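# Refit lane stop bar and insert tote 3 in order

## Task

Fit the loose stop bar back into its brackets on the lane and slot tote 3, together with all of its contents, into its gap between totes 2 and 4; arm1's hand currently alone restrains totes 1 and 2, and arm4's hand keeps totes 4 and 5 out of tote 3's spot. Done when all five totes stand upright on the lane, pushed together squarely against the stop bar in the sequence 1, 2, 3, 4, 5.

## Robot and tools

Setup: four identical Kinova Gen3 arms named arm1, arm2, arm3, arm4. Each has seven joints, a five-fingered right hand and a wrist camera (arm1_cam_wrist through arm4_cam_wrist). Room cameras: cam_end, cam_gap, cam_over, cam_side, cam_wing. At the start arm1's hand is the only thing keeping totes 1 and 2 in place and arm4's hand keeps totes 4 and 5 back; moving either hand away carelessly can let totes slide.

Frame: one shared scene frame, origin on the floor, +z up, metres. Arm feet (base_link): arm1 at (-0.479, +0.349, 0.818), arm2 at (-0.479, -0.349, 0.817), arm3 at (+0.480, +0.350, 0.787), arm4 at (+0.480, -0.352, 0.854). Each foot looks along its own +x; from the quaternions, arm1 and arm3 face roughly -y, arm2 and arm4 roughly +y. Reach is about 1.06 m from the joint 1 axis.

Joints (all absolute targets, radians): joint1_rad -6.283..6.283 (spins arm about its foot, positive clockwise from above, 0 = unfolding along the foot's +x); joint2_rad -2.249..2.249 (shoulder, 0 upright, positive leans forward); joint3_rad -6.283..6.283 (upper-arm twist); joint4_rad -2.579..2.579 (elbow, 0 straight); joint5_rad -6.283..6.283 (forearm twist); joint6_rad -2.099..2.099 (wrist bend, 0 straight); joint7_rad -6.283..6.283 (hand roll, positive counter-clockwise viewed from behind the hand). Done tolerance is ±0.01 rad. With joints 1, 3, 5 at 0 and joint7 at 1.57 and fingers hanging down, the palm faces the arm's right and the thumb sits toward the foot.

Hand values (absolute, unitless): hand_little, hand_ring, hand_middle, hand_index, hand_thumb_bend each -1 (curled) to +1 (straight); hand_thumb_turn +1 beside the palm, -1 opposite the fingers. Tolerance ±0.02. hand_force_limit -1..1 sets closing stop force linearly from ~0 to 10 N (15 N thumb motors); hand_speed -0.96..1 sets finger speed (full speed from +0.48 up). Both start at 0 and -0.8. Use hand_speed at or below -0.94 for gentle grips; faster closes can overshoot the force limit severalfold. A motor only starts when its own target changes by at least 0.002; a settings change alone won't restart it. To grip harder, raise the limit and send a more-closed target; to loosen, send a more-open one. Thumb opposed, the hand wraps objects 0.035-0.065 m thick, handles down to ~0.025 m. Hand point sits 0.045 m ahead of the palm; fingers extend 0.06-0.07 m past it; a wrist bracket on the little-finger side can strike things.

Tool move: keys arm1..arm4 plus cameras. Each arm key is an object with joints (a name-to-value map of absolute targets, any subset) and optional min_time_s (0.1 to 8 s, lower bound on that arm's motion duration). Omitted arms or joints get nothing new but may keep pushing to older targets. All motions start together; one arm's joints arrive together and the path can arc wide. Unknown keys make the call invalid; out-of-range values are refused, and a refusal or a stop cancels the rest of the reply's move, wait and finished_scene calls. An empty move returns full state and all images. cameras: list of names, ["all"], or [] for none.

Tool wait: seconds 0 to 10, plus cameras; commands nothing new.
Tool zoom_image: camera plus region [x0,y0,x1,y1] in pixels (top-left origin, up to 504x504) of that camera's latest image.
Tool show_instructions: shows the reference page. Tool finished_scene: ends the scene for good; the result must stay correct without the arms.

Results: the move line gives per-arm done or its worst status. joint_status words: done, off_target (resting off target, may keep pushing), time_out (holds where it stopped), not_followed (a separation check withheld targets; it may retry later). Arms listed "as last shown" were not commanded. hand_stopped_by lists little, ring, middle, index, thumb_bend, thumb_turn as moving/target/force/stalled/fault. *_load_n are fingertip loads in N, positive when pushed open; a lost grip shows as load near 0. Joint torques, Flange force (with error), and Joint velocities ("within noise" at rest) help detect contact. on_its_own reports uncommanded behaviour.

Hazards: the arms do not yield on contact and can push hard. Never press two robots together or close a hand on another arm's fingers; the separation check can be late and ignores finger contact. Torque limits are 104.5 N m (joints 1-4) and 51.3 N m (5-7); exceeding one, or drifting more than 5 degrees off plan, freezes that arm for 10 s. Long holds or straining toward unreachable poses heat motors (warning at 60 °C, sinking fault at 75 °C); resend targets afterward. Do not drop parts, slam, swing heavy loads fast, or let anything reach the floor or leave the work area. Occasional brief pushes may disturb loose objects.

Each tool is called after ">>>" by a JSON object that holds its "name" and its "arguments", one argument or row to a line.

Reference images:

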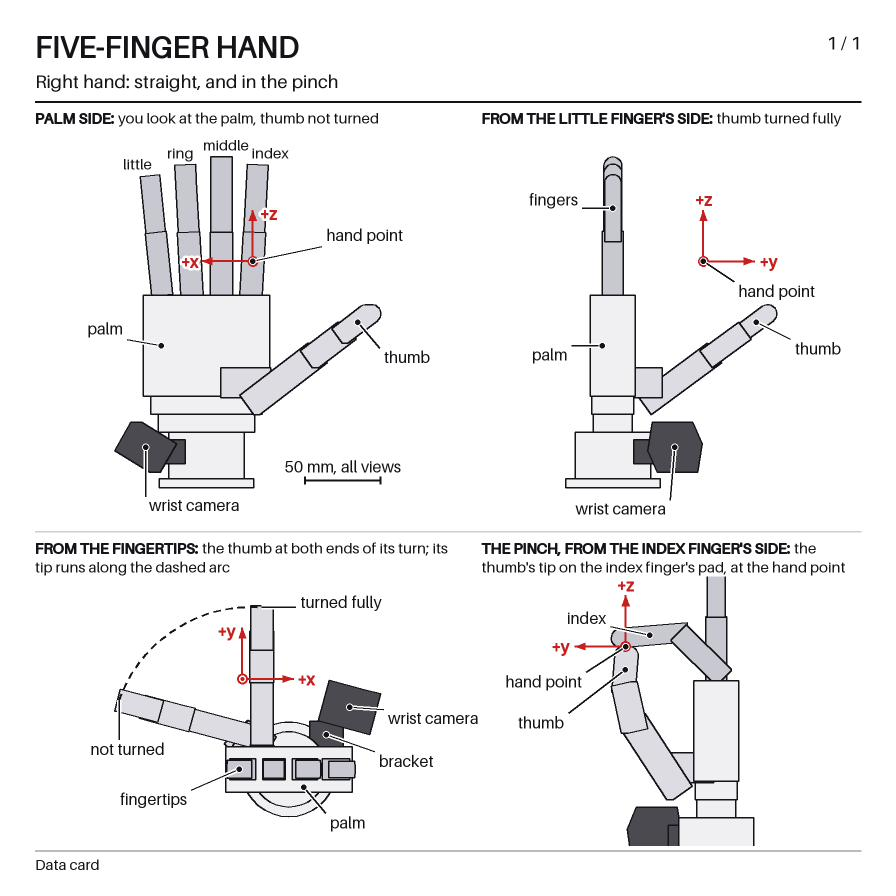

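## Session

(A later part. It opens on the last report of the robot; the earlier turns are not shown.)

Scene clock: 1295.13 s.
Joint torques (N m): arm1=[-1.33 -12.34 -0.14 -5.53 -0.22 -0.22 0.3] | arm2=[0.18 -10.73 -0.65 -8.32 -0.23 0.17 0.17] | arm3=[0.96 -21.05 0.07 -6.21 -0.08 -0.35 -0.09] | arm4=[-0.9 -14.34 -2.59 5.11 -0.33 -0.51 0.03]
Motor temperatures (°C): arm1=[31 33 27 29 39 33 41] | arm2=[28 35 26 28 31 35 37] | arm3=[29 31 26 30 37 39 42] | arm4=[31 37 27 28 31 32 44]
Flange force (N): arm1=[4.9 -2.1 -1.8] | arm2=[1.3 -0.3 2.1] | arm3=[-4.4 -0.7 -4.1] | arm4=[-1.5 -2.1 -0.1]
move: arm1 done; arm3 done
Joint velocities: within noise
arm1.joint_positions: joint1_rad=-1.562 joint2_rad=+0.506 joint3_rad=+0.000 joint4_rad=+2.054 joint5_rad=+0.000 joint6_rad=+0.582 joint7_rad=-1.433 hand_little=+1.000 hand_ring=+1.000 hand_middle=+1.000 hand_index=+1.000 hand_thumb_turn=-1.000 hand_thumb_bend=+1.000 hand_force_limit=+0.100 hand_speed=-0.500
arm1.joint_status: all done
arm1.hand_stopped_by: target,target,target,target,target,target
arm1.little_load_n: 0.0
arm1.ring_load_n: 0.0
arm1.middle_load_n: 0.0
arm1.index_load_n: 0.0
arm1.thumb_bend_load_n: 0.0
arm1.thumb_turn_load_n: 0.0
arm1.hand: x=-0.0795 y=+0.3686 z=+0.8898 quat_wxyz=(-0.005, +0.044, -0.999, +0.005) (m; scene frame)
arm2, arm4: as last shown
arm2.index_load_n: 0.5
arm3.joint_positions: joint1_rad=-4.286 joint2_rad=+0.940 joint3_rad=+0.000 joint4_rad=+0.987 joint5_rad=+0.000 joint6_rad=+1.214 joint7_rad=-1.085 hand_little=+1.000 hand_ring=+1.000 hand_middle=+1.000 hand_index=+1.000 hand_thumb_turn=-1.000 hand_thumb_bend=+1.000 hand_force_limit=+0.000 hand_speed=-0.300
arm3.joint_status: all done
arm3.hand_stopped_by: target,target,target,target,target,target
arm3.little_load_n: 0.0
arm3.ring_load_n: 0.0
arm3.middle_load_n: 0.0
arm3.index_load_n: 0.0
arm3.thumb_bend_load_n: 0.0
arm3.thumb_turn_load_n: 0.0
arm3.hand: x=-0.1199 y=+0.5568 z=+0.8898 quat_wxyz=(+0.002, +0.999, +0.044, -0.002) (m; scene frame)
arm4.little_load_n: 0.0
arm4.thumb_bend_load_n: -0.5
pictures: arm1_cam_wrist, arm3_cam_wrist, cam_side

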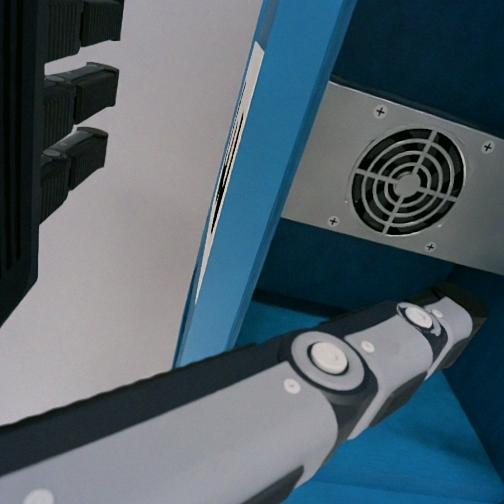

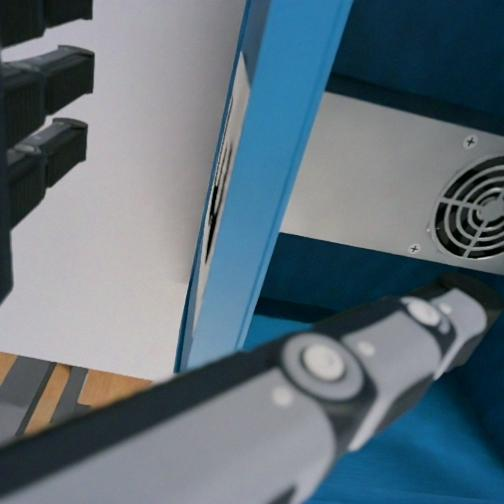

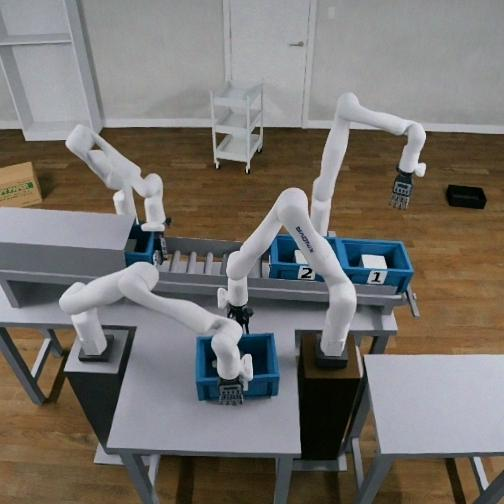

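>>> {"name": "move", "arguments": {
  "arm1": {"joints":{"hand_speed":-0.92,"hand_force_limit":-0.4,"hand_thumb_bend":-0.2,"hand_index":-0.2,"hand_middle":-0.2,"hand_ring":-0.2,"hand_little":-0.2}},
  "arm3": {"joints":{"hand_speed":-0.92,"hand_force_limit":-0.4,"hand_thumb_bend":-0.2,"hand_index":-0.2,"hand_middle":-0.2,"hand_ring":-0.2,"hand_little":-0.2}},
  "cameras": ["cam_side","arm1_cam_wrist","arm3_cam_wrist"]
}}

Scene clock: 1308.90 s.
Joint torques (N m): arm1=[-2.31 -13.45 -1.26 -6.25 -0.99 -0.25 0.22] | arm2=[0.21 -10.67 -0.69 -8.34 -0.24 0.14 0.2] | arm3=[-1.17 -22.48 -1.66 -6.35 -1.48 0.36 -0.07] | arm4=[-0.91 -14.4 -2.56 5.02 -0.35 -0.49 0.02]
Motor temperatures (°C): arm1=[31 33 27 29 39 33 41] | arm2=[28 35 26 28 31 35 37] | arm3=[29 31 26 30 37 39 42] | arm4=[31 37 27 28 31 32 44]
Flange force (N): arm1=[5.9 -4.8 1.2] | arm2=[1.5 -0.3 2.0] | arm3=[-3.5 -4.1 -0.9] | arm4=[-1.9 -1.9 -0.2]
move: arm1 off_target; arm3 off_target
Joint velocities: within noise
arm1.joint_positions: joint1_rad=-1.562 joint2_rad=+0.506 joint3_rad=+0.000 joint4_rad=+2.054 joint5_rad=+0.000 joint6_rad=+0.582 joint7_rad=-1.433 hand_little=+0.111 hand_ring=+0.268 hand_middle=+0.343 hand_index=+0.261 hand_thumb_turn=-1.000 hand_thumb_bend=+0.236 hand_force_limit=-0.400 hand_speed=-0.920
arm1.joint_status: hand_little off_target (ended at +0.111, target -0.200); hand_ring off_target (ended at +0.268, target -0.200); hand_middle off_target (ended at +0.343, target -0.200); hand_index off_target (ended at +0.261, target -0.200); hand_thumb_bend off_target (ended at +0.236, target -0.200); the others done
arm1.hand_stopped_by: force,force,force,force,force,target
arm1.little_load_n: 3.0
arm1.ring_load_n: 2.0
arm1.middle_load_n: 1.0
arm1.index_load_n: 3.0
arm1.thumb_bend_load_n: 4.5
arm1.thumb_turn_load_n: 0.5
arm1.hand: x=-0.0795 y=+0.3687 z=+0.8899 quat_wxyz=(-0.005, +0.044, -0.999, +0.005) (m; scene frame)
arm2, arm4: as last shown
arm2.index_load_n: 0.0
arm2.thumb_bend_load_n: -0.5
arm3.joint_positions: joint1_rad=-4.286 joint2_rad=+0.940 joint3_rad=+0.000 joint4_rad=+0.987 joint5_rad=+0.000 joint6_rad=+1.214 joint7_rad=-1.085 hand_little=+0.059 hand_ring=+0.209 hand_middle=+0.298 hand_index=+0.201 hand_thumb_turn=-1.000 hand_thumb_bend=+0.301 hand_force_limit=-0.400 hand_speed=-0.920
arm3.joint_status: hand_little off_target (ended at +0.059, target -0.200); hand_ring off_target (ended at +0.209, target -0.200); hand_middle off_target (ended at +0.298, target -0.200); hand_index off_target (ended at +0.201, target -0.200); hand_thumb_bend off_target (ended at +0.301, target -0.200); the others done
arm3.hand_stopped_by: force,force,force,force,force,target
arm3.little_load_n: 3.5
arm3.ring_load_n: 3.0
arm3.middle_load_n: 0.5
arm3.index_load_n: 5.5
arm3.thumb_bend_load_n: 4.5
arm3.thumb_turn_load_n: 0.5
arm3.hand: x=-0.1199 y=+0.5568 z=+0.8898 quat_wxyz=(+0.002, +0.999, +0.044, -0.002) (m; scene frame)
arm4.thumb_bend_load_n: 0.0
pictures: arm1_cam_wrist, arm3_cam_wrist, cam_side

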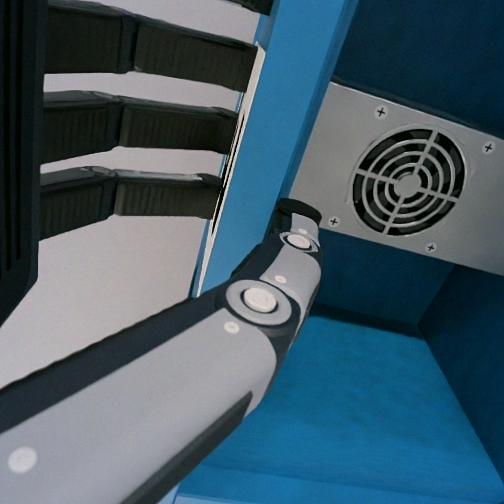

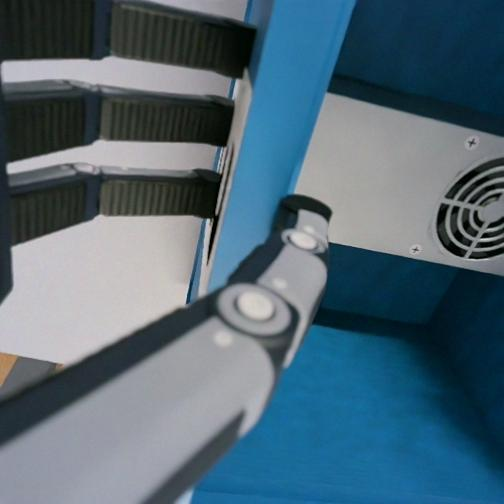

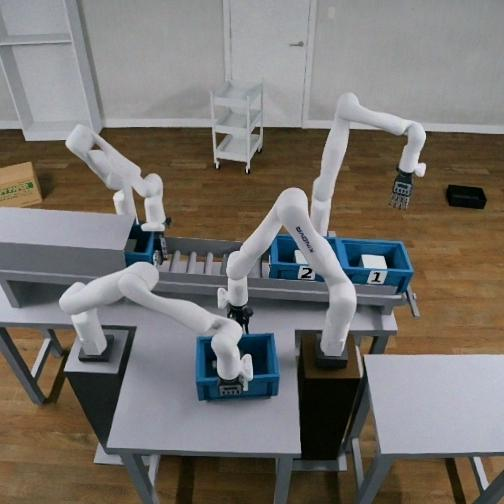

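>>> {"name": "move", "arguments": {
  "arm1": {"joints":{"hand_force_limit":0.3,"hand_thumb_bend":-0.3,"hand_index":-0.3,"hand_middle":-0.3,"hand_ring":-0.3,"hand_little":-0.3}},
  "arm3": {"joints":{"hand_force_limit":0.3,"hand_thumb_bend":-0.3,"hand_index":-0.3,"hand_middle":-0.3,"hand_ring":-0.3,"hand_little":-0.3}},
  "cameras": ["arm1_cam_wrist","arm3_cam_wrist"]
}}

Scene clock: 1314.83 s.
Joint torques (N m): arm1=[-4.41 -15.36 -4.01 -7.56 -2.44 -0.51 0.05] | arm2=[0.25 -10.77 -0.65 -8.3 -0.22 0.2 0.19] | arm3=[-4.34 -24.69 -4.54 -7.15 -3.48 0.62 -0.38] | arm4=[-0.82 -14.38 -2.64 5.14 -0.33 -0.54 0.06]
Motor temperatures (°C): arm1=[31 33 27 29 39 33 41] | arm2=[28 35 26 28 31 35 37] | arm3=[29 32 26 30 37 39 42] | arm4=[31 37 27 28 31 32 44]
Flange force (N): arm1=[7.7 -10.6 5.9] | arm2=[1.2 -0.1 2.2] | arm3=[-1.4 -9.2 2.9] | arm4=[-1.4 -1.8 0.3]
move: arm1 off_target; arm3 off_target
Joint velocities: within noise
arm1.joint_positions: joint1_rad=-1.562 joint2_rad=+0.506 joint3_rad=+0.000 joint4_rad=+2.054 joint5_rad=+0.000 joint6_rad=+0.582 joint7_rad=-1.433 hand_little=+0.083 hand_ring=+0.248 hand_middle=+0.323 hand_index=+0.248 hand_thumb_turn=-1.000 hand_thumb_bend=+0.231 hand_force_limit=+0.300 hand_speed=-0.920
arm1.joint_status: hand_little off_target (ended at +0.083, target -0.300); hand_ring off_target (ended at +0.248, target -0.300); hand_middle off_target (ended at +0.323, target -0.300); hand_index off_target (ended at +0.248, target -0.300); hand_thumb_bend off_target (ended at +0.231, target -0.300); the others done
arm1.hand_stopped_by: force,force,force,force,force,target
arm1.little_load_n: 7.0
arm1.ring_load_n: 6.0
arm1.middle_load_n: 8.0
arm1.index_load_n: 4.5
arm1.thumb_bend_load_n: 10.0
arm1.thumb_turn_load_n: 1.0
arm1.hand: x=-0.0795 y=+0.3686 z=+0.8898 quat_wxyz=(-0.005, +0.044, -0.999, +0.005) (m; scene frame)
arm2, arm4: as last shown
arm2.thumb_bend_load_n: 0.0
arm3.joint_positions: joint1_rad=-4.286 joint2_rad=+0.940 joint3_rad=+0.000 joint4_rad=+0.987 joint5_rad=+0.000 joint6_rad=+1.214 joint7_rad=-1.085 hand_little=+0.038 hand_ring=+0.196 hand_middle=+0.279 hand_index=+0.196 hand_thumb_turn=-1.000 hand_thumb_bend=+0.292 hand_force_limit=+0.300 hand_speed=-0.920
arm3.joint_status: hand_little off_target (ended at +0.038, target -0.300); hand_ring off_target (ended at +0.196, target -0.300); hand_middle off_target (ended at +0.279, target -0.300); hand_index off_target (ended at +0.196, target -0.300); hand_thumb_bend off_target (ended at +0.292, target -0.300); the others done
arm3.hand_stopped_by: force,force,force,force,force,target
arm3.little_load_n: 7.5
arm3.ring_load_n: 5.0
arm3.middle_load_n: 9.0
arm3.index_load_n: 5.0
arm3.thumb_bend_load_n: 9.5
arm3.thumb_turn_load_n: 0.5
arm3.hand: x=-0.1199 y=+0.5569 z=+0.8897 quat_wxyz=(+0.002, +0.999, +0.044, -0.002) (m; scene frame)
pictures: arm1_cam_wrist, arm3_cam_wrist

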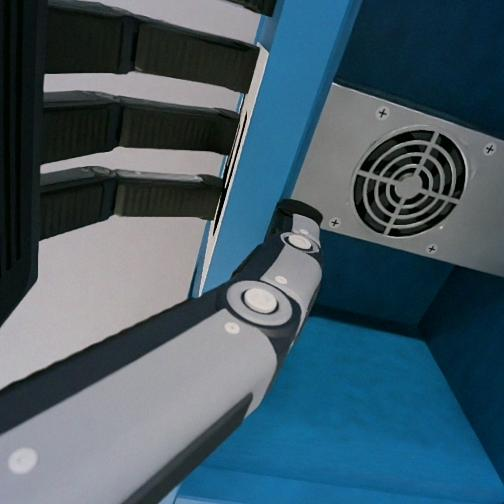

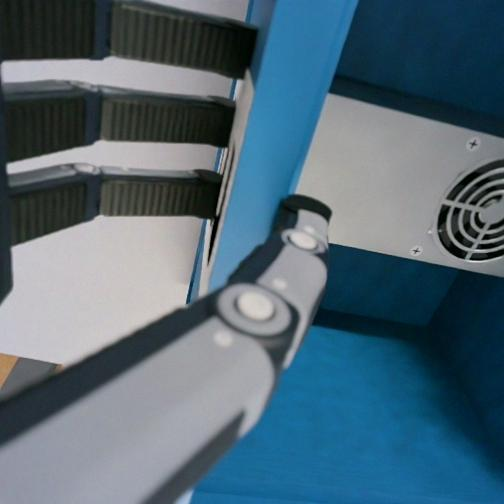

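>>> {"name": "move", "arguments": {
  "arm1": {"joints":{"hand_speed":-0.7,"hand_thumb_bend":1,"hand_index":1,"hand_middle":1,"hand_ring":1,"hand_little":1}},
  "arm3": {"joints":{"hand_speed":-0.7,"hand_thumb_bend":1,"hand_index":1,"hand_middle":1,"hand_ring":1,"hand_little":1}}
}}

>>> {"name": "move", "arguments": {
  "arm1": {"joints":{"joint2_rad":0.2572,"joint4_rad":1.8528,"joint6_rad":1.0317},"min_time_s":3},
  "arm3": {"joints":{"joint2_rad":0.8644,"joint4_rad":0.6887,"joint6_rad":1.5886},"min_time_s":3},
  "cameras": ["arm1_cam_wrist","arm3_cam_wrist"]
}}

Scene clock: 1399.27 s.
Joint torques (N m): arm1=[-1.41 -12.35 -0.16 -5.6 -0.22 -0.27 0.28] | arm2=[0.15 -10.72 -0.63 -8.34 -0.19 0.15 0.17] | arm3=[0.83 -21.11 0.1 -6.27 -0.16 -0.32 -0.09] | arm4=[-0.84 -14.38 -2.6 5.07 -0.32 -0.5 0.04]
Motor temperatures (°C): arm1=[31 34 27 29 40 33 41] | arm2=[28 35 26 28 31 35 37] | arm3=[29 37 26 30 37 39 42] | arm4=[31 37 27 28 31 32 44]
Flange force (N): arm1=[5.1 -2.4 -1.9] | arm2=[1.3 -0.4 2.1] | arm3=[-4.1 -0.8 -3.8] | arm4=[-1.7 -1.7 0.0]
move: arm1 done; arm3 done
Joint velocities: within noise
arm1.joint_positions: joint1_rad=-1.562 joint2_rad=+0.506 joint3_rad=+0.000 joint4_rad=+2.054 joint5_rad=+0.000 joint6_rad=+0.582 joint7_rad=-1.433 hand_little=+1.000 hand_ring=+1.000 hand_middle=+1.000 hand_index=+1.000 hand_thumb_turn=-1.000 hand_thumb_bend=+1.000 hand_force_limit=+0.300 hand_speed=-0.700
arm1.joint_status: all done
arm1.hand_stopped_by: target,target,target,target,target,target
arm1.little_load_n: 0.0
arm1.ring_load_n: 0.0
arm1.middle_load_n: 0.0
arm1.index_load_n: 0.0
arm1.thumb_bend_load_n: -0.5
arm1.thumb_turn_load_n: 0.0
arm1.hand: x=-0.0795 y=+0.3686 z=+0.8898 quat_wxyz=(-0.005, +0.044, -0.999, +0.005) (m; scene frame)
arm2.joint_positions: joint1_rad=-1.500 joint2_rad=+0.147 joint3_rad=+0.000 joint4_rad=+1.734 joint5_rad=+0.000 joint6_rad=+1.260 joint7_rad=-1.910 hand_little=+1.000 hand_ring=+1.000 hand_middle=+1.000 hand_index=+1.000 hand_thumb_turn=-1.000 hand_thumb_bend=+1.000 hand_force_limit=+0.000 hand_speed=-0.800
arm2.joint_status: not commanded
arm2.hand_stopped_by: target,target,target,target,target,target
arm2.little_load_n: 0.0
arm2.ring_load_n: 0.0
arm2.middle_load_n: 0.0
arm2.index_load_n: 0.0
arm2.thumb_bend_load_n: 0.0
arm2.thumb_turn_load_n: 0.0
arm2.hand: x=-0.8900 y=-0.3413 z=+1.0987 quat_wxyz=(-0.002, +0.979, -0.205, +0.001) (m; scene frame)
arm3.joint_positions: joint1_rad=-4.286 joint2_rad=+0.940 joint3_rad=+0.000 joint4_rad=+0.987 joint5_rad=+0.000 joint6_rad=+1.214 joint7_rad=-1.085 hand_little=+1.000 hand_ring=+1.000 hand_middle=+1.000 hand_index=+1.000 hand_thumb_turn=-1.000 hand_thumb_bend=+1.000 hand_force_limit=+0.300 hand_speed=-0.700
arm3.joint_status: all done
arm3.hand_stopped_by: target,target,target,target,target,target
arm3.little_load_n: 0.0
arm3.ring_load_n: 0.0
arm3.middle_load_n: 0.0
arm3.index_load_n: 0.0
arm3.thumb_bend_load_n: -0.5
arm3.thumb_turn_load_n: 0.0
arm3.hand: x=-0.1199 y=+0.5568 z=+0.8898 quat_wxyz=(+0.002, +0.999, +0.044, -0.002) (m; scene frame)
arm4: as last shown
pictures: none

Scene clock: 1402.60 s.
Joint torques (N m): arm1=[-1.4 -10.37 -0.21 -8.01 -0.26 -0.29 0.25] | arm2=[0.12 -10.78 -0.68 -8.31 -0.21 0.18 0.18] | arm3=[0.9 -20.64 0.14 -6.77 -0.14 -0.38 -0.1] | arm4=[-0.87 -14.32 -2.55 5.1 -0.32 -0.49 0.03]
Motor temperatures (°C): arm1=[31 34 27 29 40 33 41] | arm2=[28 35 26 28 31 35 37] | arm3=[29 37 26 30 37 39 42] | arm4=[31 37 27 28 31 32 44]
Flange force (N): arm1=[5.7 -1.5 0.0] | arm2=[1.1 -0.4 2.2] | arm3=[-4.7 -1.1 -5.3] | arm4=[-1.5 -2.0 -0.2]
move: arm1 done; arm3 done
Joint velocities: within noise
arm1.joint_positions: joint1_rad=-1.562 joint2_rad=+0.257 joint3_rad=+0.000 joint4_rad=+1.853 joint5_rad=+0.000 joint6_rad=+1.032 joint7_rad=-1.433 hand_little=+1.000 hand_ring=+1.000 hand_middle=+1.000 hand_index=+1.000 hand_thumb_turn=-1.000 hand_thumb_bend=+1.000 hand_force_limit=+0.300 hand_speed=-0.700
arm1.joint_status: all done
arm1.hand_stopped_by: target,target,target,target,target,target
arm1.little_load_n: 0.0
arm1.ring_load_n: 0.0
arm1.middle_load_n: 0.0
arm1.index_load_n: 0.0
arm1.thumb_bend_load_n: 0.0
arm1.thumb_turn_load_n: 0.0
arm1.hand: x=-0.0810 y=+0.3699 z=+1.0300 quat_wxyz=(-0.005, +0.044, -0.999, +0.005) (m; scene frame)
arm2: as last shown
arm3.joint_positions: joint1_rad=-4.286 joint2_rad=+0.864 joint3_rad=+0.000 joint4_rad=+0.689 joint5_rad=+0.000 joint6_rad=+1.589 joint7_rad=-1.085 hand_little=+1.000 hand_ring=+1.000 hand_middle=+1.000 hand_index=+1.000 hand_thumb_turn=-1.000 hand_thumb_bend=+1.000 hand_force_limit=+0.300 hand_speed=-0.700
arm3.joint_status: all done
arm3.hand_stopped_by: target,target,target,target,target,target
arm3.little_load_n: 0.0
arm3.ring_load_n: 0.0
arm3.middle_load_n: 0.0
arm3.index_load_n: 0.0
arm3.thumb_bend_load_n: 0.0
arm3.thumb_turn_load_n: 0.0
arm3.hand: x=-0.1194 y=+0.5574 z=+1.0300 quat_wxyz=(+0.002, +0.999, +0.044, -0.002) (m; scene frame)
arm4.joint_positions: joint1_rad=+0.012 joint2_rad=+0.642 joint3_rad=+2.089 joint4_rad=-1.891 joint5_rad=+0.676 joint6_rad=-1.014 joint7_rad=+0.266 hand_little=+1.000 hand_ring=+1.000 hand_middle=+1.000 hand_index=+1.000 hand_thumb_turn=+1.000 hand_thumb_bend=+1.000 hand_force_limit=+0.000 hand_speed=-0.800
arm4.joint_status: not commanded
arm4.hand_stopped_by: target,target,target,target,target,target
arm4.little_load_n: 0.0
arm4.ring_load_n: 0.0
arm4.middle_load_n: 0.0
arm4.index_load_n: 0.0
arm4.thumb_bend_load_n: 0.0
arm4.thumb_turn_load_n: 0.0
arm4.hand: x=+0.1852 y=-0.0026 z=+0.9913 quat_wxyz=(+0.001, -0.707, +0.707, +0.000) (m; scene frame)
pictures: arm1_cam_wrist, arm3_cam_wrist

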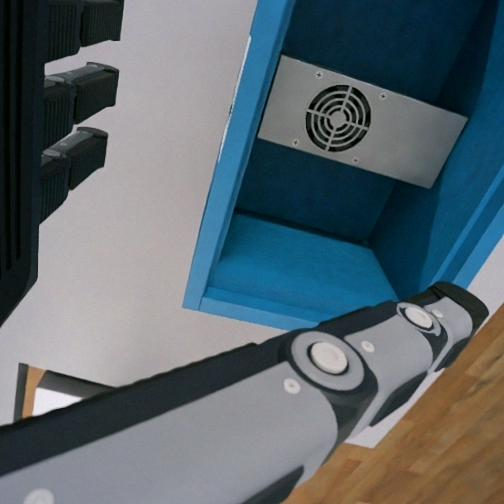

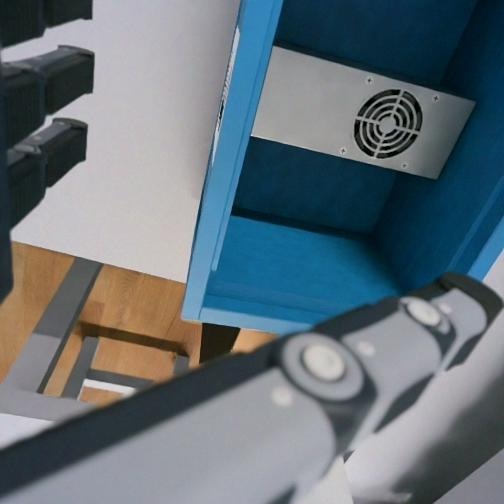

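>>> {"name": "move", "arguments": {
  "arm1": {"joints":{"joint1_rad":-1.9664,"joint2_rad":0.1082,"joint4_rad":2.0343,"joint6_rad":0.9991,"joint7_rad":-0.2664},"min_time_s":4},
  "arm3": {"joints":{"joint1_rad":-4.4639,"joint2_rad":0.5506,"joint4_rad":1.2765,"joint6_rad":1.3144,"joint7_rad":0.3079},"min_time_s":4},
  "cameras": ["arm1_cam_wrist","arm3_cam_wrist","cam_gap","cam_side"]
}}

>>> {"name": "zoom_image", "arguments": {
  "camera": "arm1_cam_wrist",
  "region": [120, 0, 504, 384]
}}

>>> {"name": "zoom_image", "arguments": {
  "camera": "arm3_cam_wrist",
  "region": [120, 0, 504, 384]
}}

Scene clock: 1420.97 s.
Joint torques (N m): arm1=[-1.38 -8.49 -0.2 -7.98 -0.25 -0.18 0.27] | arm2=[0.23 -10.76 -0.68 -8.34 -0.19 0.17 0.17] | arm3=[0.97 -17.74 0.01 -6.63 -0.14 -0.27 -0.07] | arm4=[-0.89 -14.34 -2.59 5.08 -0.34 -0.52 0.06]
Motor temperatures (°C): arm1=[31 34 27 29 40 33 41] | arm2=[28 35 26 28 31 35 37] | arm3=[29 37 26 30 37 39 42] | arm4=[31 37 27 28 31 32 44]
Flange force (N): arm1=[5.2 3.1 0.4] | arm2=[1.3 -0.3 2.2] | arm3=[-2.0 -2.3 -4.6] | arm4=[-1.5 -2.0 0.0]
move: arm1 time_out; arm3 time_out
Joint velocities: within noise
arm1.joint_positions: joint1_rad=-1.829 joint2_rad=+0.159 joint3_rad=+0.000 joint4_rad=+1.973 joint5_rad=+0.000 joint6_rad=+1.010 joint7_rad=-0.663 hand_little=+1.000 hand_ring=+1.000 hand_middle=+1.000 hand_index=+1.000 hand_thumb_turn=-1.000 hand_thumb_bend=+1.000 hand_force_limit=+0.300 hand_speed=-0.700
arm1.joint_status: joint1_rad time_out (moved -0.267 of -0.405); joint2_rad time_out (moved -0.098 of -0.149); joint4_rad time_out (moved +0.120 of +0.182); joint6_rad time_out (moved -0.021 of -0.033); joint7_rad time_out (moved +0.770 of +1.166)
arm1.hand_stopped_by: target,target,target,target,target,target
arm1.little_load_n: 0.0
arm1.ring_load_n: -0.5
arm1.middle_load_n: 0.0
arm1.index_load_n: 0.0
arm1.thumb_bend_load_n: 0.0
arm1.thumb_turn_load_n: 0.0
arm1.hand: x=-0.1921 y=+0.4520 z=+1.0309 quat_wxyz=(-0.002, +0.533, -0.846, +0.007) (m; scene frame)
arm2, arm4: as last shown
arm3.joint_positions: joint1_rad=-4.403 joint2_rad=+0.658 joint3_rad=+0.000 joint4_rad=+1.076 joint5_rad=+0.000 joint6_rad=+1.408 joint7_rad=-0.167 hand_little=+1.000 hand_ring=+1.000 hand_middle=+1.000 hand_index=+1.000 hand_thumb_turn=-1.000 hand_thumb_bend=+1.000 hand_force_limit=+0.300 hand_speed=-0.700
arm3.joint_status: joint1_rad time_out (moved -0.118 of -0.178); joint2_rad time_out (moved -0.207 of -0.314); joint4_rad time_out (moved +0.387 of +0.588); joint6_rad time_out (moved -0.181 of -0.274); joint7_rad time_out (moved +0.918 of +1.393)
arm3.hand_stopped_by: target,target,target,target,target,target
arm3.little_load_n: 0.0
arm3.ring_load_n: 0.0
arm3.middle_load_n: 0.0
arm3.index_load_n: 0.0
arm3.thumb_bend_load_n: 0.0
arm3.thumb_turn_load_n: 0.0
arm3.hand: x=-0.0162 y=+0.4784 z=+1.0333 quat_wxyz=(+0.001, +0.846, +0.533, -0.002) (m; scene frame)
pictures: arm1_cam_wrist, arm3_cam_wrist, cam_gap, cam_side
joint command not followed: on one or more control steps a check withheld the commanded joint targets of the arm1 arm, and it was not sent them on those steps.
cause: the commanded joint targets, or the way to them, would bring a part of the robot too close to another arm (this arm's hand and the arm3 arm's hand, along the way the arms are being sent, or toward where that arm still pushes).
joint command not followed: on one or more control steps a check withheld the commanded joint targets of the arm3 arm, and it was not sent them on those steps.
cause: the commanded joint targets, or the way to them, would bring a part of the robot too close to another arm (this arm's hand and the arm1 arm's hand, along the way the arms are being sent, or toward where that arm still pushes).

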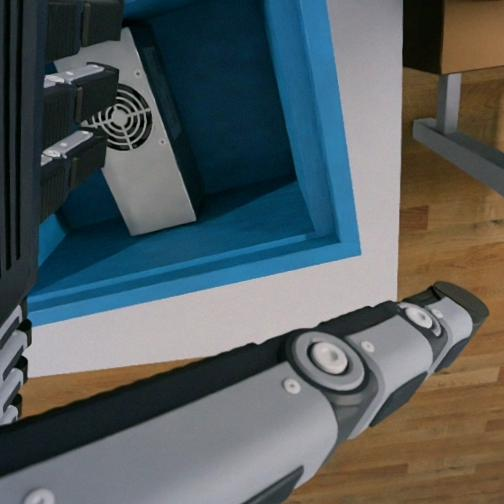

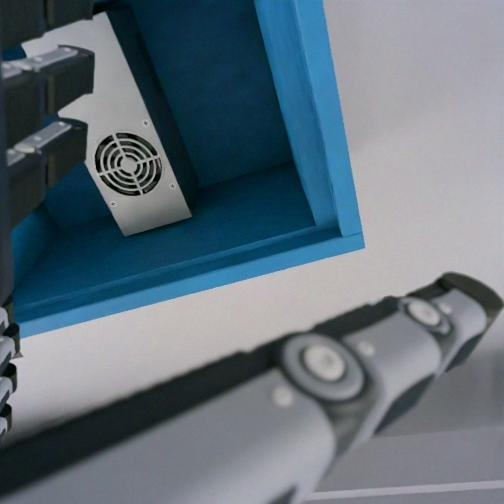

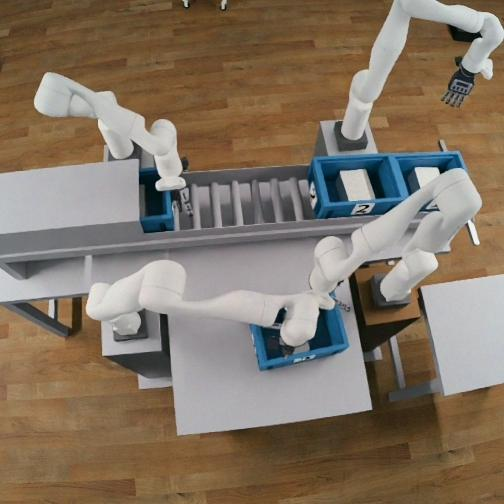

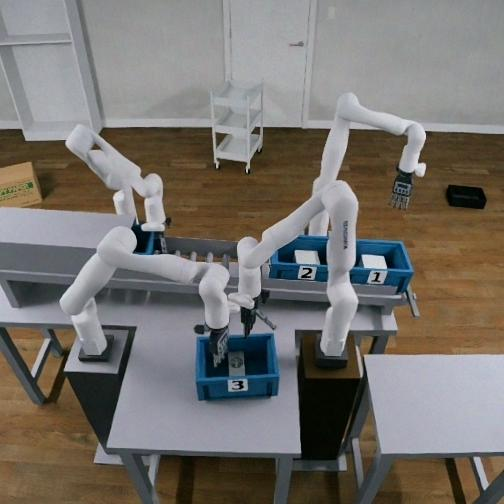

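Scaled by 1.312.

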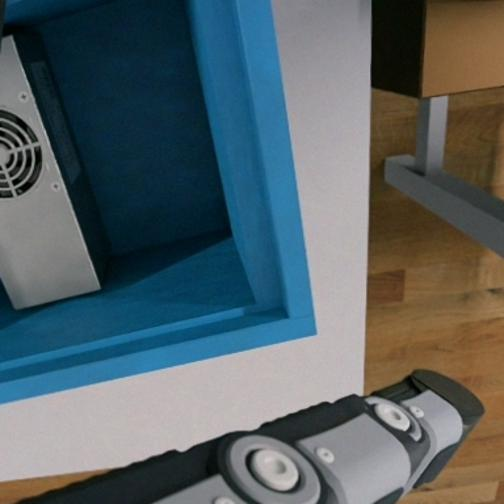

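Scaled by 1.312.

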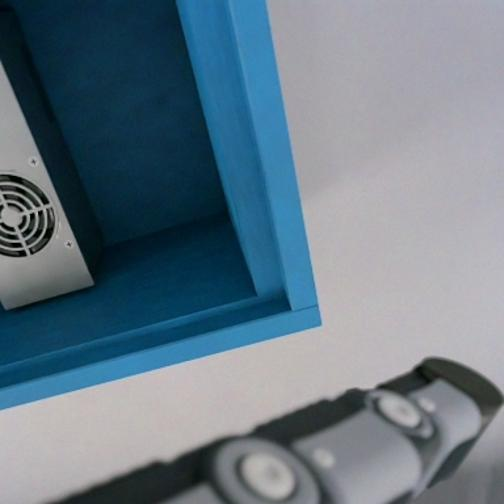

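>>> {"name": "move", "arguments": {
  "arm1": {"joints":{"joint1_rad":-2.0263,"joint2_rad":-0.0274,"joint4_rad":2.1767,"joint6_rad":0.9923,"joint7_rad":-0.3263},"min_time_s":3},
  "arm3": {"joints":{"joint1_rad":-4.4254,"joint2_rad":0.4190,"joint4_rad":1.4930,"joint6_rad":1.2295,"joint7_rad":0.3463},"min_time_s":3},
  "cameras": ["arm1_cam_wrist","arm3_cam_wrist","cam_gap","cam_side"]
}}

Scene clock: 1486.30 s.
Joint torques (N m): arm1=[-1.35 -5.02 -0.24 -7.8 -0.17 -0.12 0.25] | arm2=[0.22 -10.74 -0.68 -8.35 -0.2 0.15 0.16] | arm3=[0.96 -13.67 0.03 -6.24 -0.08 -0.28 -0.1] | arm4=[-0.98 -14.35 -2.63 5.11 -0.32 -0.47 0.07]
Motor temperatures (°C): arm1=[31 33 27 29 40 33 41] | arm2=[28 35 26 28 31 35 37] | arm3=[29 36 26 31 37 39 42] | arm4=[31 37 27 28 31 32 44]
Flange force (N): arm1=[3.5 4.3 0.5] | arm2=[1.3 -0.3 2.1] | arm3=[-0.9 -2.2 -4.8] | arm4=[-1.6 -2.2 -0.1]
move: arm1 done; arm3 done
Joint velocities: within noise
arm1.joint_positions: joint1_rad=-2.026 joint2_rad=-0.027 joint3_rad=+0.000 joint4_rad=+2.177 joint5_rad=+0.000 joint6_rad=+0.992 joint7_rad=-0.326 hand_little=+1.000 hand_ring=+1.000 hand_middle=+1.000 hand_index=+1.000 hand_thumb_turn=-1.000 hand_thumb_bend=+1.000 hand_force_limit=+0.300 hand_speed=-0.700
arm1.joint_status: all done
arm1.hand_stopped_by: target,target,target,target,target,target
arm1.little_load_n: 0.0
arm1.ring_load_n: 0.0
arm1.middle_load_n: 0.0
arm1.index_load_n: 0.0
arm1.thumb_bend_load_n: 0.0
arm1.thumb_turn_load_n: 0.0
arm1.hand: x=-0.3037 y=+0.4550 z=+1.0301 quat_wxyz=(+0.000, +0.737, -0.675, +0.007) (m; scene frame)
arm2, arm4: as last shown
arm2.index_load_n: 0.5
arm3.joint_positions: joint1_rad=-4.425 joint2_rad=+0.419 joint3_rad=+0.000 joint4_rad=+1.493 joint5_rad=+0.000 joint6_rad=+1.229 joint7_rad=+0.346 hand_little=+1.000 hand_ring=+1.000 hand_middle=+1.000 hand_index=+1.000 hand_thumb_turn=-1.000 hand_thumb_bend=+1.000 hand_force_limit=+0.300 hand_speed=-0.700
arm3.joint_status: all done
arm3.hand_stopped_by: target,target,target,target,target,target
arm3.little_load_n: 0.0
arm3.ring_load_n: 0.0
arm3.middle_load_n: 0.0
arm3.index_load_n: 0.0
arm3.thumb_bend_load_n: 0.0
arm3.thumb_turn_load_n: 0.0
arm3.hand: x=+0.0982 y=+0.4692 z=+1.0300 quat_wxyz=(+0.000, +0.675, +0.737, -0.003) (m; scene frame)
pictures: arm1_cam_wrist, arm3_cam_wrist, cam_gap, cam_side

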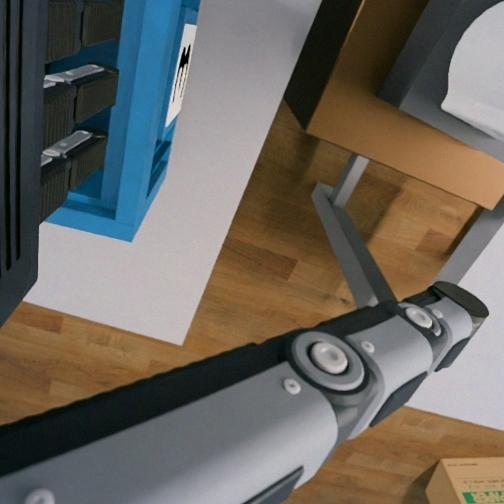

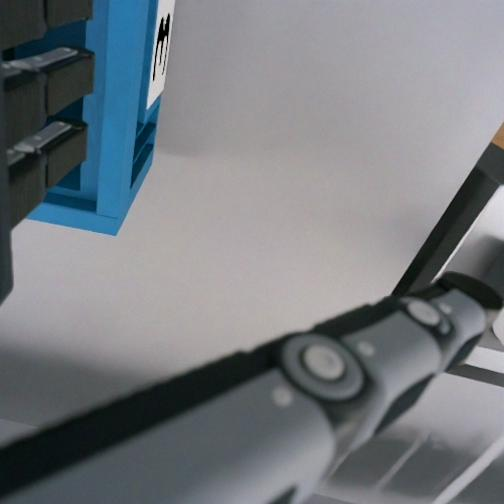

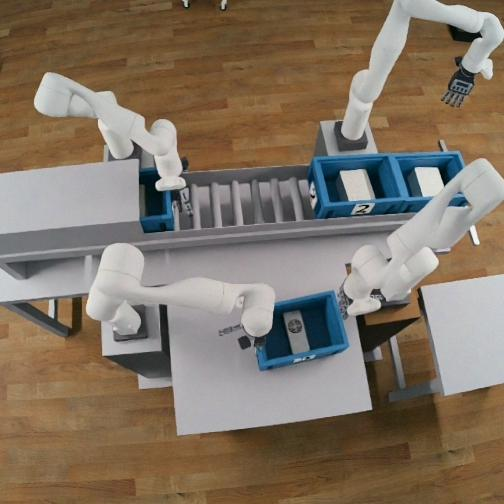

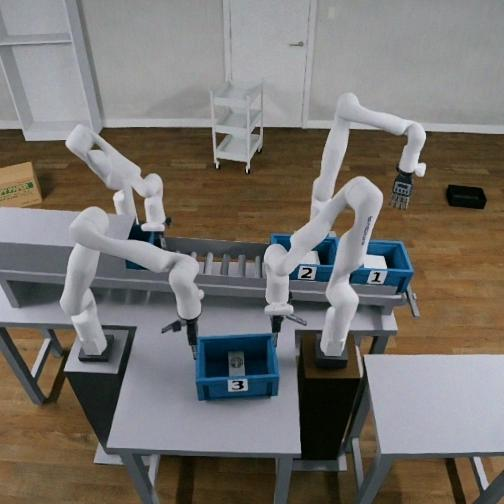

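>>> {"name": "move", "arguments": {
  "arm1": {"joints":{"joint1_rad":-1.9653,"joint2_rad":0.2252,"joint4_rad":2.1298,"joint6_rad":0.7866,"joint7_rad":-0.2653},"min_time_s":3},
  "arm3": {"joints":{"joint1_rad":-4.4654,"joint2_rad":0.6160,"joint4_rad":1.3616,"joint6_rad":1.1640,"joint7_rad":0.3064},"min_time_s":3},
  "cameras": ["arm1_cam_wrist","arm3_cam_wrist","cam_gap","cam_side"]
}}

>>> {"name": "zoom_image", "arguments": {
  "camera": "arm1_cam_wrist",
  "region": [120, 0, 504, 384]
}}

>>> {"name": "zoom_image", "arguments": {
  "camera": "arm3_cam_wrist",
  "region": [120, 0, 504, 384]
}}

Scene clock: 1510.77 s.
Joint torques (N m): arm1=[-1.33 -8.69 -0.25 -6.76 -0.24 -0.14 0.25] | arm2=[0.16 -10.75 -0.67 -8.35 -0.22 0.16 0.19] | arm3=[0.95 -16.62 0.06 -6.1 -0.11 -0.27 -0.05] | arm4=[-0.86 -14.34 -2.57 5.16 -0.34 -0.54 0.03]
Motor temperatures (°C): arm1=[31 33 27 29 40 33 41] | arm2=[28 35 26 28 31 35 37] | arm3=[29 36 26 31 37 39 42] | arm4=[31 37 27 28 31 32 44]
Flange force (N): arm1=[3.9 4.2 -0.6] | arm2=[1.3 -0.3 2.2] | arm3=[-0.9 -2.7 -4.4] | arm4=[-1.3 -2.1 0.1]
move: arm1 done; arm3 done
Joint velocities: within noise
arm1.joint_positions: joint1_rad=-1.965 joint2_rad=+0.225 joint3_rad=+0.000 joint4_rad=+2.130 joint5_rad=+0.000 joint6_rad=+0.787 joint7_rad=-0.265 hand_little=+1.000 hand_ring=+1.000 hand_middle=+1.000 hand_index=+1.000 hand_thumb_turn=-1.000 hand_thumb_bend=+1.000 hand_force_limit=+0.300 hand_speed=-0.700
arm1.joint_status: all done
arm1.hand_stopped_by: target,target,target,target,target,target
arm1.little_load_n: 0.0
arm1.ring_load_n: 0.0
arm1.middle_load_n: 0.0
arm1.index_load_n: 0.0
arm1.thumb_bend_load_n: 0.0
arm1.thumb_turn_load_n: 0.0
arm1.hand: x=-0.2379 y=+0.4620 z=+0.9701 quat_wxyz=(+0.000, +0.737, -0.675, +0.007) (m; scene frame)
arm2, arm4: as last shown
arm2.index_load_n: 0.0
arm3.joint_positions: joint1_rad=-4.465 joint2_rad=+0.616 joint3_rad=+0.000 joint4_rad=+1.362 joint5_rad=+0.000 joint6_rad=+1.164 joint7_rad=+0.306 hand_little=+1.000 hand_ring=+1.000 hand_middle=+1.000 hand_index=+1.000 hand_thumb_turn=-1.000 hand_thumb_bend=+1.000 hand_force_limit=+0.300 hand_speed=-0.700
arm3.joint_status: all done
arm3.hand_stopped_by: target,target,target,target,target,target
arm3.little_load_n: 0.0
arm3.ring_load_n: 0.0
arm3.middle_load_n: 0.0
arm3.index_load_n: 0.0
arm3.thumb_bend_load_n: 0.0
arm3.thumb_turn_load_n: 0.0
arm3.hand: x=+0.0297 y=+0.4650 z=+0.9702 quat_wxyz=(+0.000, +0.675, +0.738, -0.003) (m; scene frame)
pictures: arm1_cam_wrist, arm3_cam_wrist, cam_gap, cam_side

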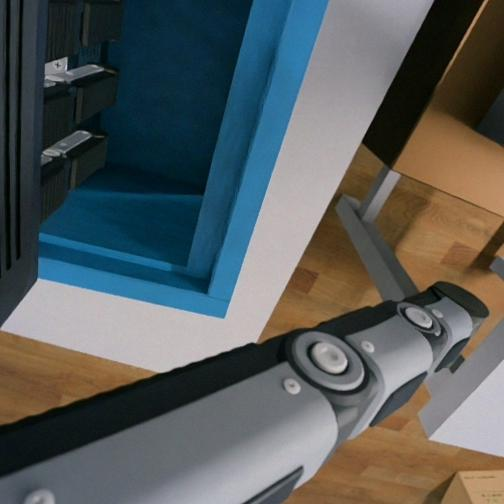

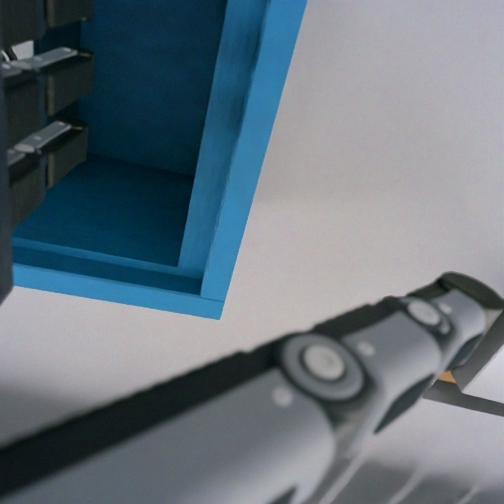

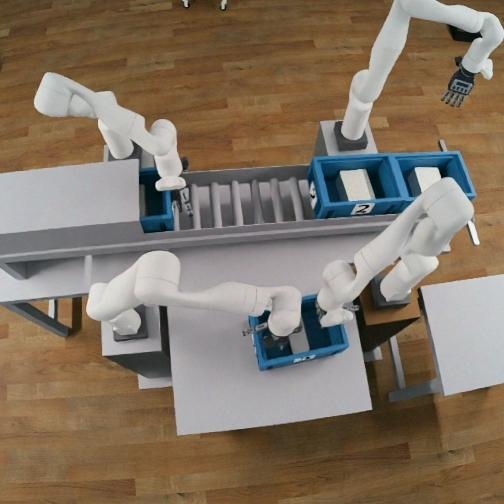

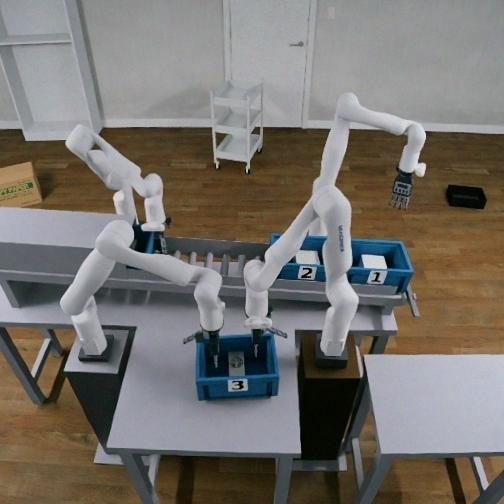

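Scaled by 1.312.

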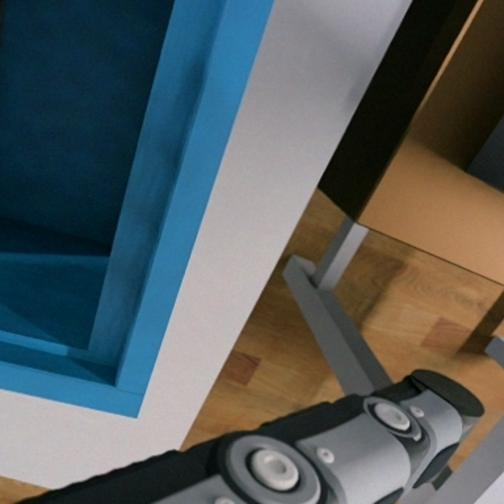

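Scaled by 1.312.

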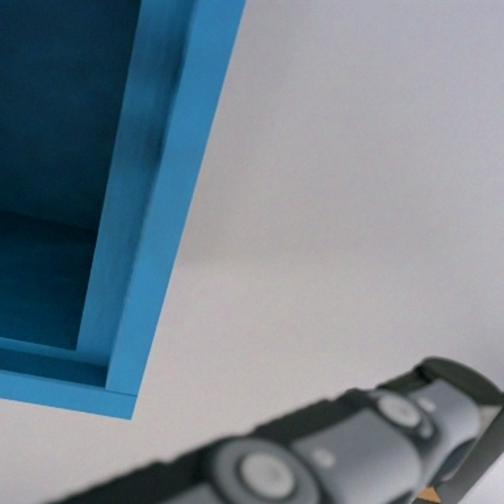

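>>> {"name": "move", "arguments": {
  "arm1": {"joints":{"joint1_rad":-1.9670,"joint2_rad":0.3350,"joint4_rad":2.2054,"joint6_rad":0.6011,"joint7_rad":-0.2671},"min_time_s":2.5},
  "arm3": {"joints":{"joint1_rad":-4.4654,"joint2_rad":0.6708,"joint4_rad":1.4361,"joint6_rad":1.0347,"joint7_rad":0.3064},"min_time_s":2.5},
  "cameras": ["arm1_cam_wrist","arm3_cam_wrist"]
}}

>>> {"name": "zoom_image", "arguments": {
  "camera": "arm1_cam_wrist",
  "region": [120, 0, 504, 384]
}}

>>> {"name": "zoom_image", "arguments": {
  "camera": "arm3_cam_wrist",
  "region": [120, 0, 504, 384]
}}

Scene clock: 1523.03 s.
Joint torques (N m): arm1=[-1.33 -9.52 -0.18 -5.68 -0.23 -0.19 0.25] | arm2=[0.2 -10.7 -0.68 -8.27 -0.24 0.15 0.17] | arm3=[0.94 -17 0.12 -5.55 -0.09 -0.34 -0.06] | arm4=[-0.83 -14.36 -2.51 5.1 -0.37 -0.49 0.02]
Motor temperatures (°C): arm1=[31 33 27 29 39 33 41] | arm2=[28 35 26 28 31 35 37] | arm3=[29 35 26 31 37 39 42] | arm4=[31 37 27 28 31 32 44]
Flange force (N): arm1=[4.4 3.9 -1.7] | arm2=[1.2 -0.3 1.9] | arm3=[-0.7 -3.3 -4.5] | arm4=[-1.6 -1.9 -0.1]
move: arm1 done; arm3 done
Joint velocities: within noise
arm1.joint_positions: joint1_rad=-1.967 joint2_rad=+0.335 joint3_rad=+0.000 joint4_rad=+2.205 joint5_rad=+0.000 joint6_rad=+0.601 joint7_rad=-0.267 hand_little=+1.000 hand_ring=+1.000 hand_middle=+1.000 hand_index=+1.000 hand_thumb_turn=-1.000 hand_thumb_bend=+1.000 hand_force_limit=+0.300 hand_speed=-0.700
arm1.joint_status: all done
arm1.hand_stopped_by: target,target,target,target,target,target
arm1.little_load_n: 0.0
arm1.ring_load_n: 0.0
arm1.middle_load_n: 0.0
arm1.index_load_n: 0.0
arm1.thumb_bend_load_n: 0.0
arm1.thumb_turn_load_n: 0.0
arm1.hand: x=-0.2378 y=+0.4620 z=+0.9201 quat_wxyz=(-0.001, +0.737, -0.675, +0.007) (m; scene frame)
arm2, arm4: as last shown
arm2.thumb_turn_load_n: -0.5
arm3.joint_positions: joint1_rad=-4.465 joint2_rad=+0.671 joint3_rad=+0.000 joint4_rad=+1.436 joint5_rad=+0.000 joint6_rad=+1.035 joint7_rad=+0.306 hand_little=+1.000 hand_ring=+1.000 hand_middle=+1.000 hand_index=+1.000 hand_thumb_turn=-1.000 hand_thumb_bend=+1.000 hand_force_limit=+0.300 hand_speed=-0.700
arm3.joint_status: all done
arm3.hand_stopped_by: target,target,target,target,target,target
arm3.little_load_n: 0.0
arm3.ring_load_n: 0.0
arm3.middle_load_n: 0.0
arm3.index_load_n: 0.0
arm3.thumb_bend_load_n: 0.0
arm3.thumb_turn_load_n: 0.0
arm3.hand: x=+0.0296 y=+0.4648 z=+0.9202 quat_wxyz=(+0.000, +0.675, +0.738, -0.003) (m; scene frame)
pictures: arm1_cam_wrist, arm3_cam_wrist

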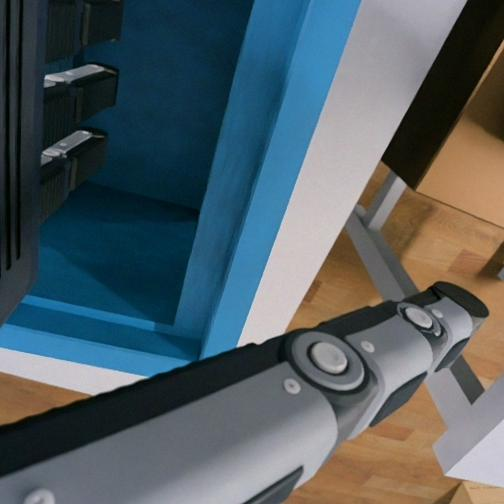

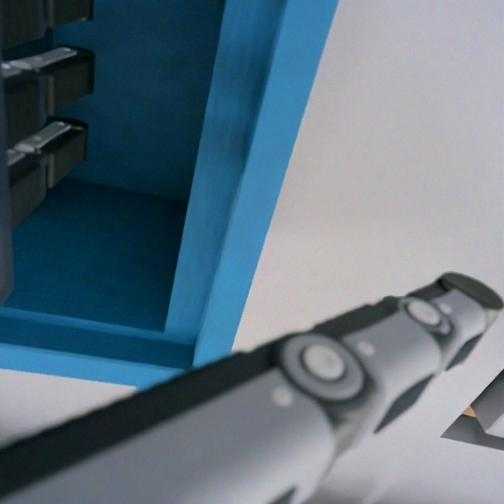

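Scaled by 1.312.

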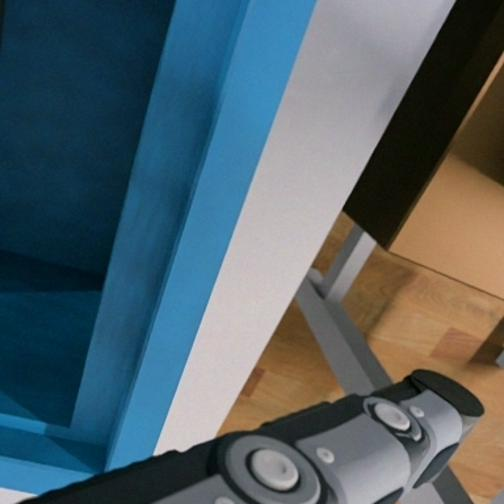

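Scaled by 1.312.

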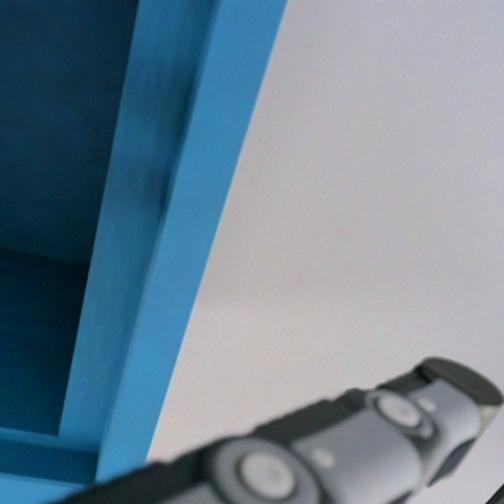

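>>> {"name": "move", "arguments": {
  "arm1": {"joints":{"joint1_rad":-1.9690,"joint2_rad":0.4613,"joint4_rad":2.2584,"joint6_rad":0.4220,"joint7_rad":-0.2690},"min_time_s":2.5},
  "arm3": {"joints":{"joint1_rad":-4.4654,"joint2_rad":0.7355,"joint4_rad":1.4883,"joint6_rad":0.9178,"joint7_rad":0.3064},"min_time_s":2.5},
  "cameras": ["arm1_cam_wrist","arm3_cam_wrist","cam_side"]
}}

>>> {"name": "zoom_image", "arguments": {
  "camera": "cam_side",
  "region": [170, 290, 310, 420]
}}

Scene clock: 1531.70 s.
Joint torques (N m): arm1=[-1.39 -10.47 -0.02 -4.34 -0.21 -0.22 0.3] | arm2=[0.15 -10.7 -0.68 -8.33 -0.23 0.14 0.16] | arm3=[0.93 -17.33 0.12 -5.03 -0.12 -0.33 -0.04] | arm4=[-0.87 -14.38 -2.6 5.12 -0.33 -0.54 0.04]
Motor temperatures (°C): arm1=[31 32 27 29 39 33 41] | arm2=[28 35 26 28 31 35 37] | arm3=[29 35 26 30 37 39 42] | arm4=[31 37 27 28 31 32 44]
Flange force (N): arm1=[4.9 2.9 -2.7] | arm2=[1.3 -0.5 2.0] | arm3=[-0.7 -3.4 -4.4] | arm4=[-1.5 -1.9 0.1]
move: arm1 done; arm3 done
Joint velocities: within noise
arm1.joint_positions: joint1_rad=-1.969 joint2_rad=+0.461 joint3_rad=+0.000 joint4_rad=+2.258 joint5_rad=+0.000 joint6_rad=+0.422 joint7_rad=-0.269 hand_little=+1.000 hand_ring=+1.000 hand_middle=+1.000 hand_index=+1.000 hand_thumb_turn=-1.000 hand_thumb_bend=+1.000 hand_force_limit=+0.300 hand_speed=-0.700
arm1.joint_status: all done
arm1.hand_stopped_by: target,target,target,target,target,target
arm1.little_load_n: 0.0
arm1.ring_load_n: 0.0
arm1.middle_load_n: 0.0
arm1.index_load_n: 0.0
arm1.thumb_bend_load_n: 0.0
arm1.thumb_turn_load_n: 0.0
arm1.hand: x=-0.2376 y=+0.4621 z=+0.8720 quat_wxyz=(+0.000, +0.737, -0.675, +0.007) (m; scene frame)
arm2, arm4: as last shown
arm2.thumb_turn_load_n: 0.0
arm3.joint_positions: joint1_rad=-4.465 joint2_rad=+0.735 joint3_rad=+0.000 joint4_rad=+1.488 joint5_rad=+0.000 joint6_rad=+0.918 joint7_rad=+0.306 hand_little=+1.000 hand_ring=+1.000 hand_middle=+1.000 hand_index=+1.000 hand_thumb_turn=-1.000 hand_thumb_bend=+1.000 hand_force_limit=+0.300 hand_speed=-0.700
arm3.joint_status: all done
arm3.hand_stopped_by: target,target,target,target,target,target
arm3.little_load_n: 0.0
arm3.ring_load_n: 0.0
arm3.middle_load_n: 0.0
arm3.index_load_n: 0.0
arm3.thumb_bend_load_n: 0.0
arm3.thumb_turn_load_n: 0.0
arm3.hand: x=+0.0292 y=+0.4647 z=+0.8721 quat_wxyz=(+0.000, +0.675, +0.737, -0.003) (m; scene frame)
arm4.index_load_n: -0.5
pictures: arm1_cam_wrist, arm3_cam_wrist, cam_side

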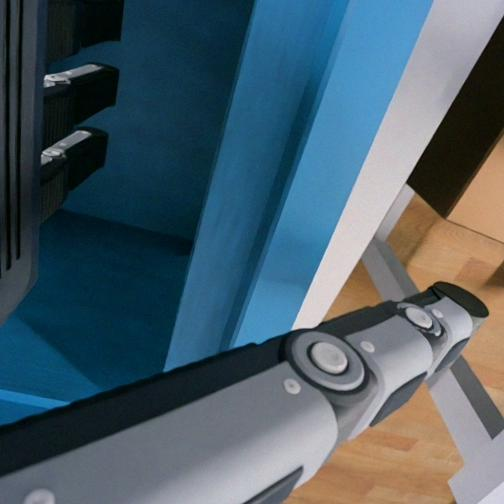

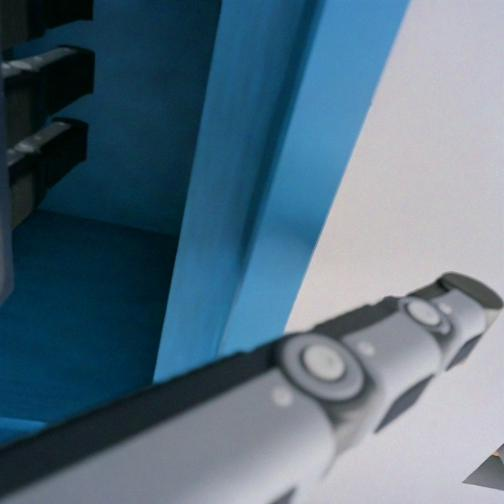

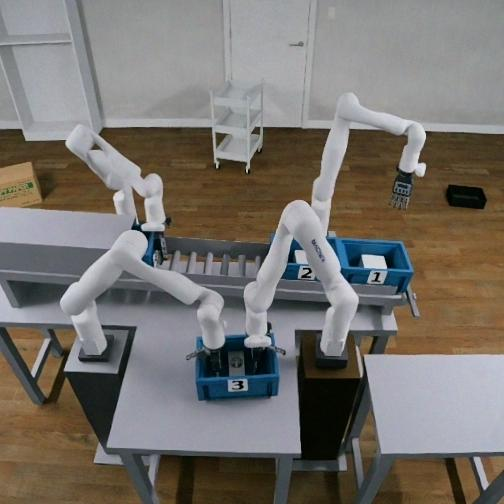

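Scaled by 3.600.

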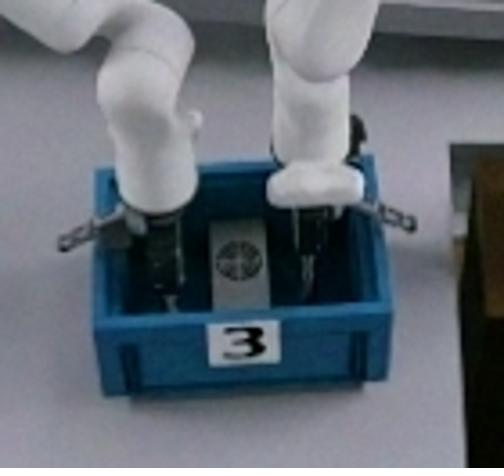

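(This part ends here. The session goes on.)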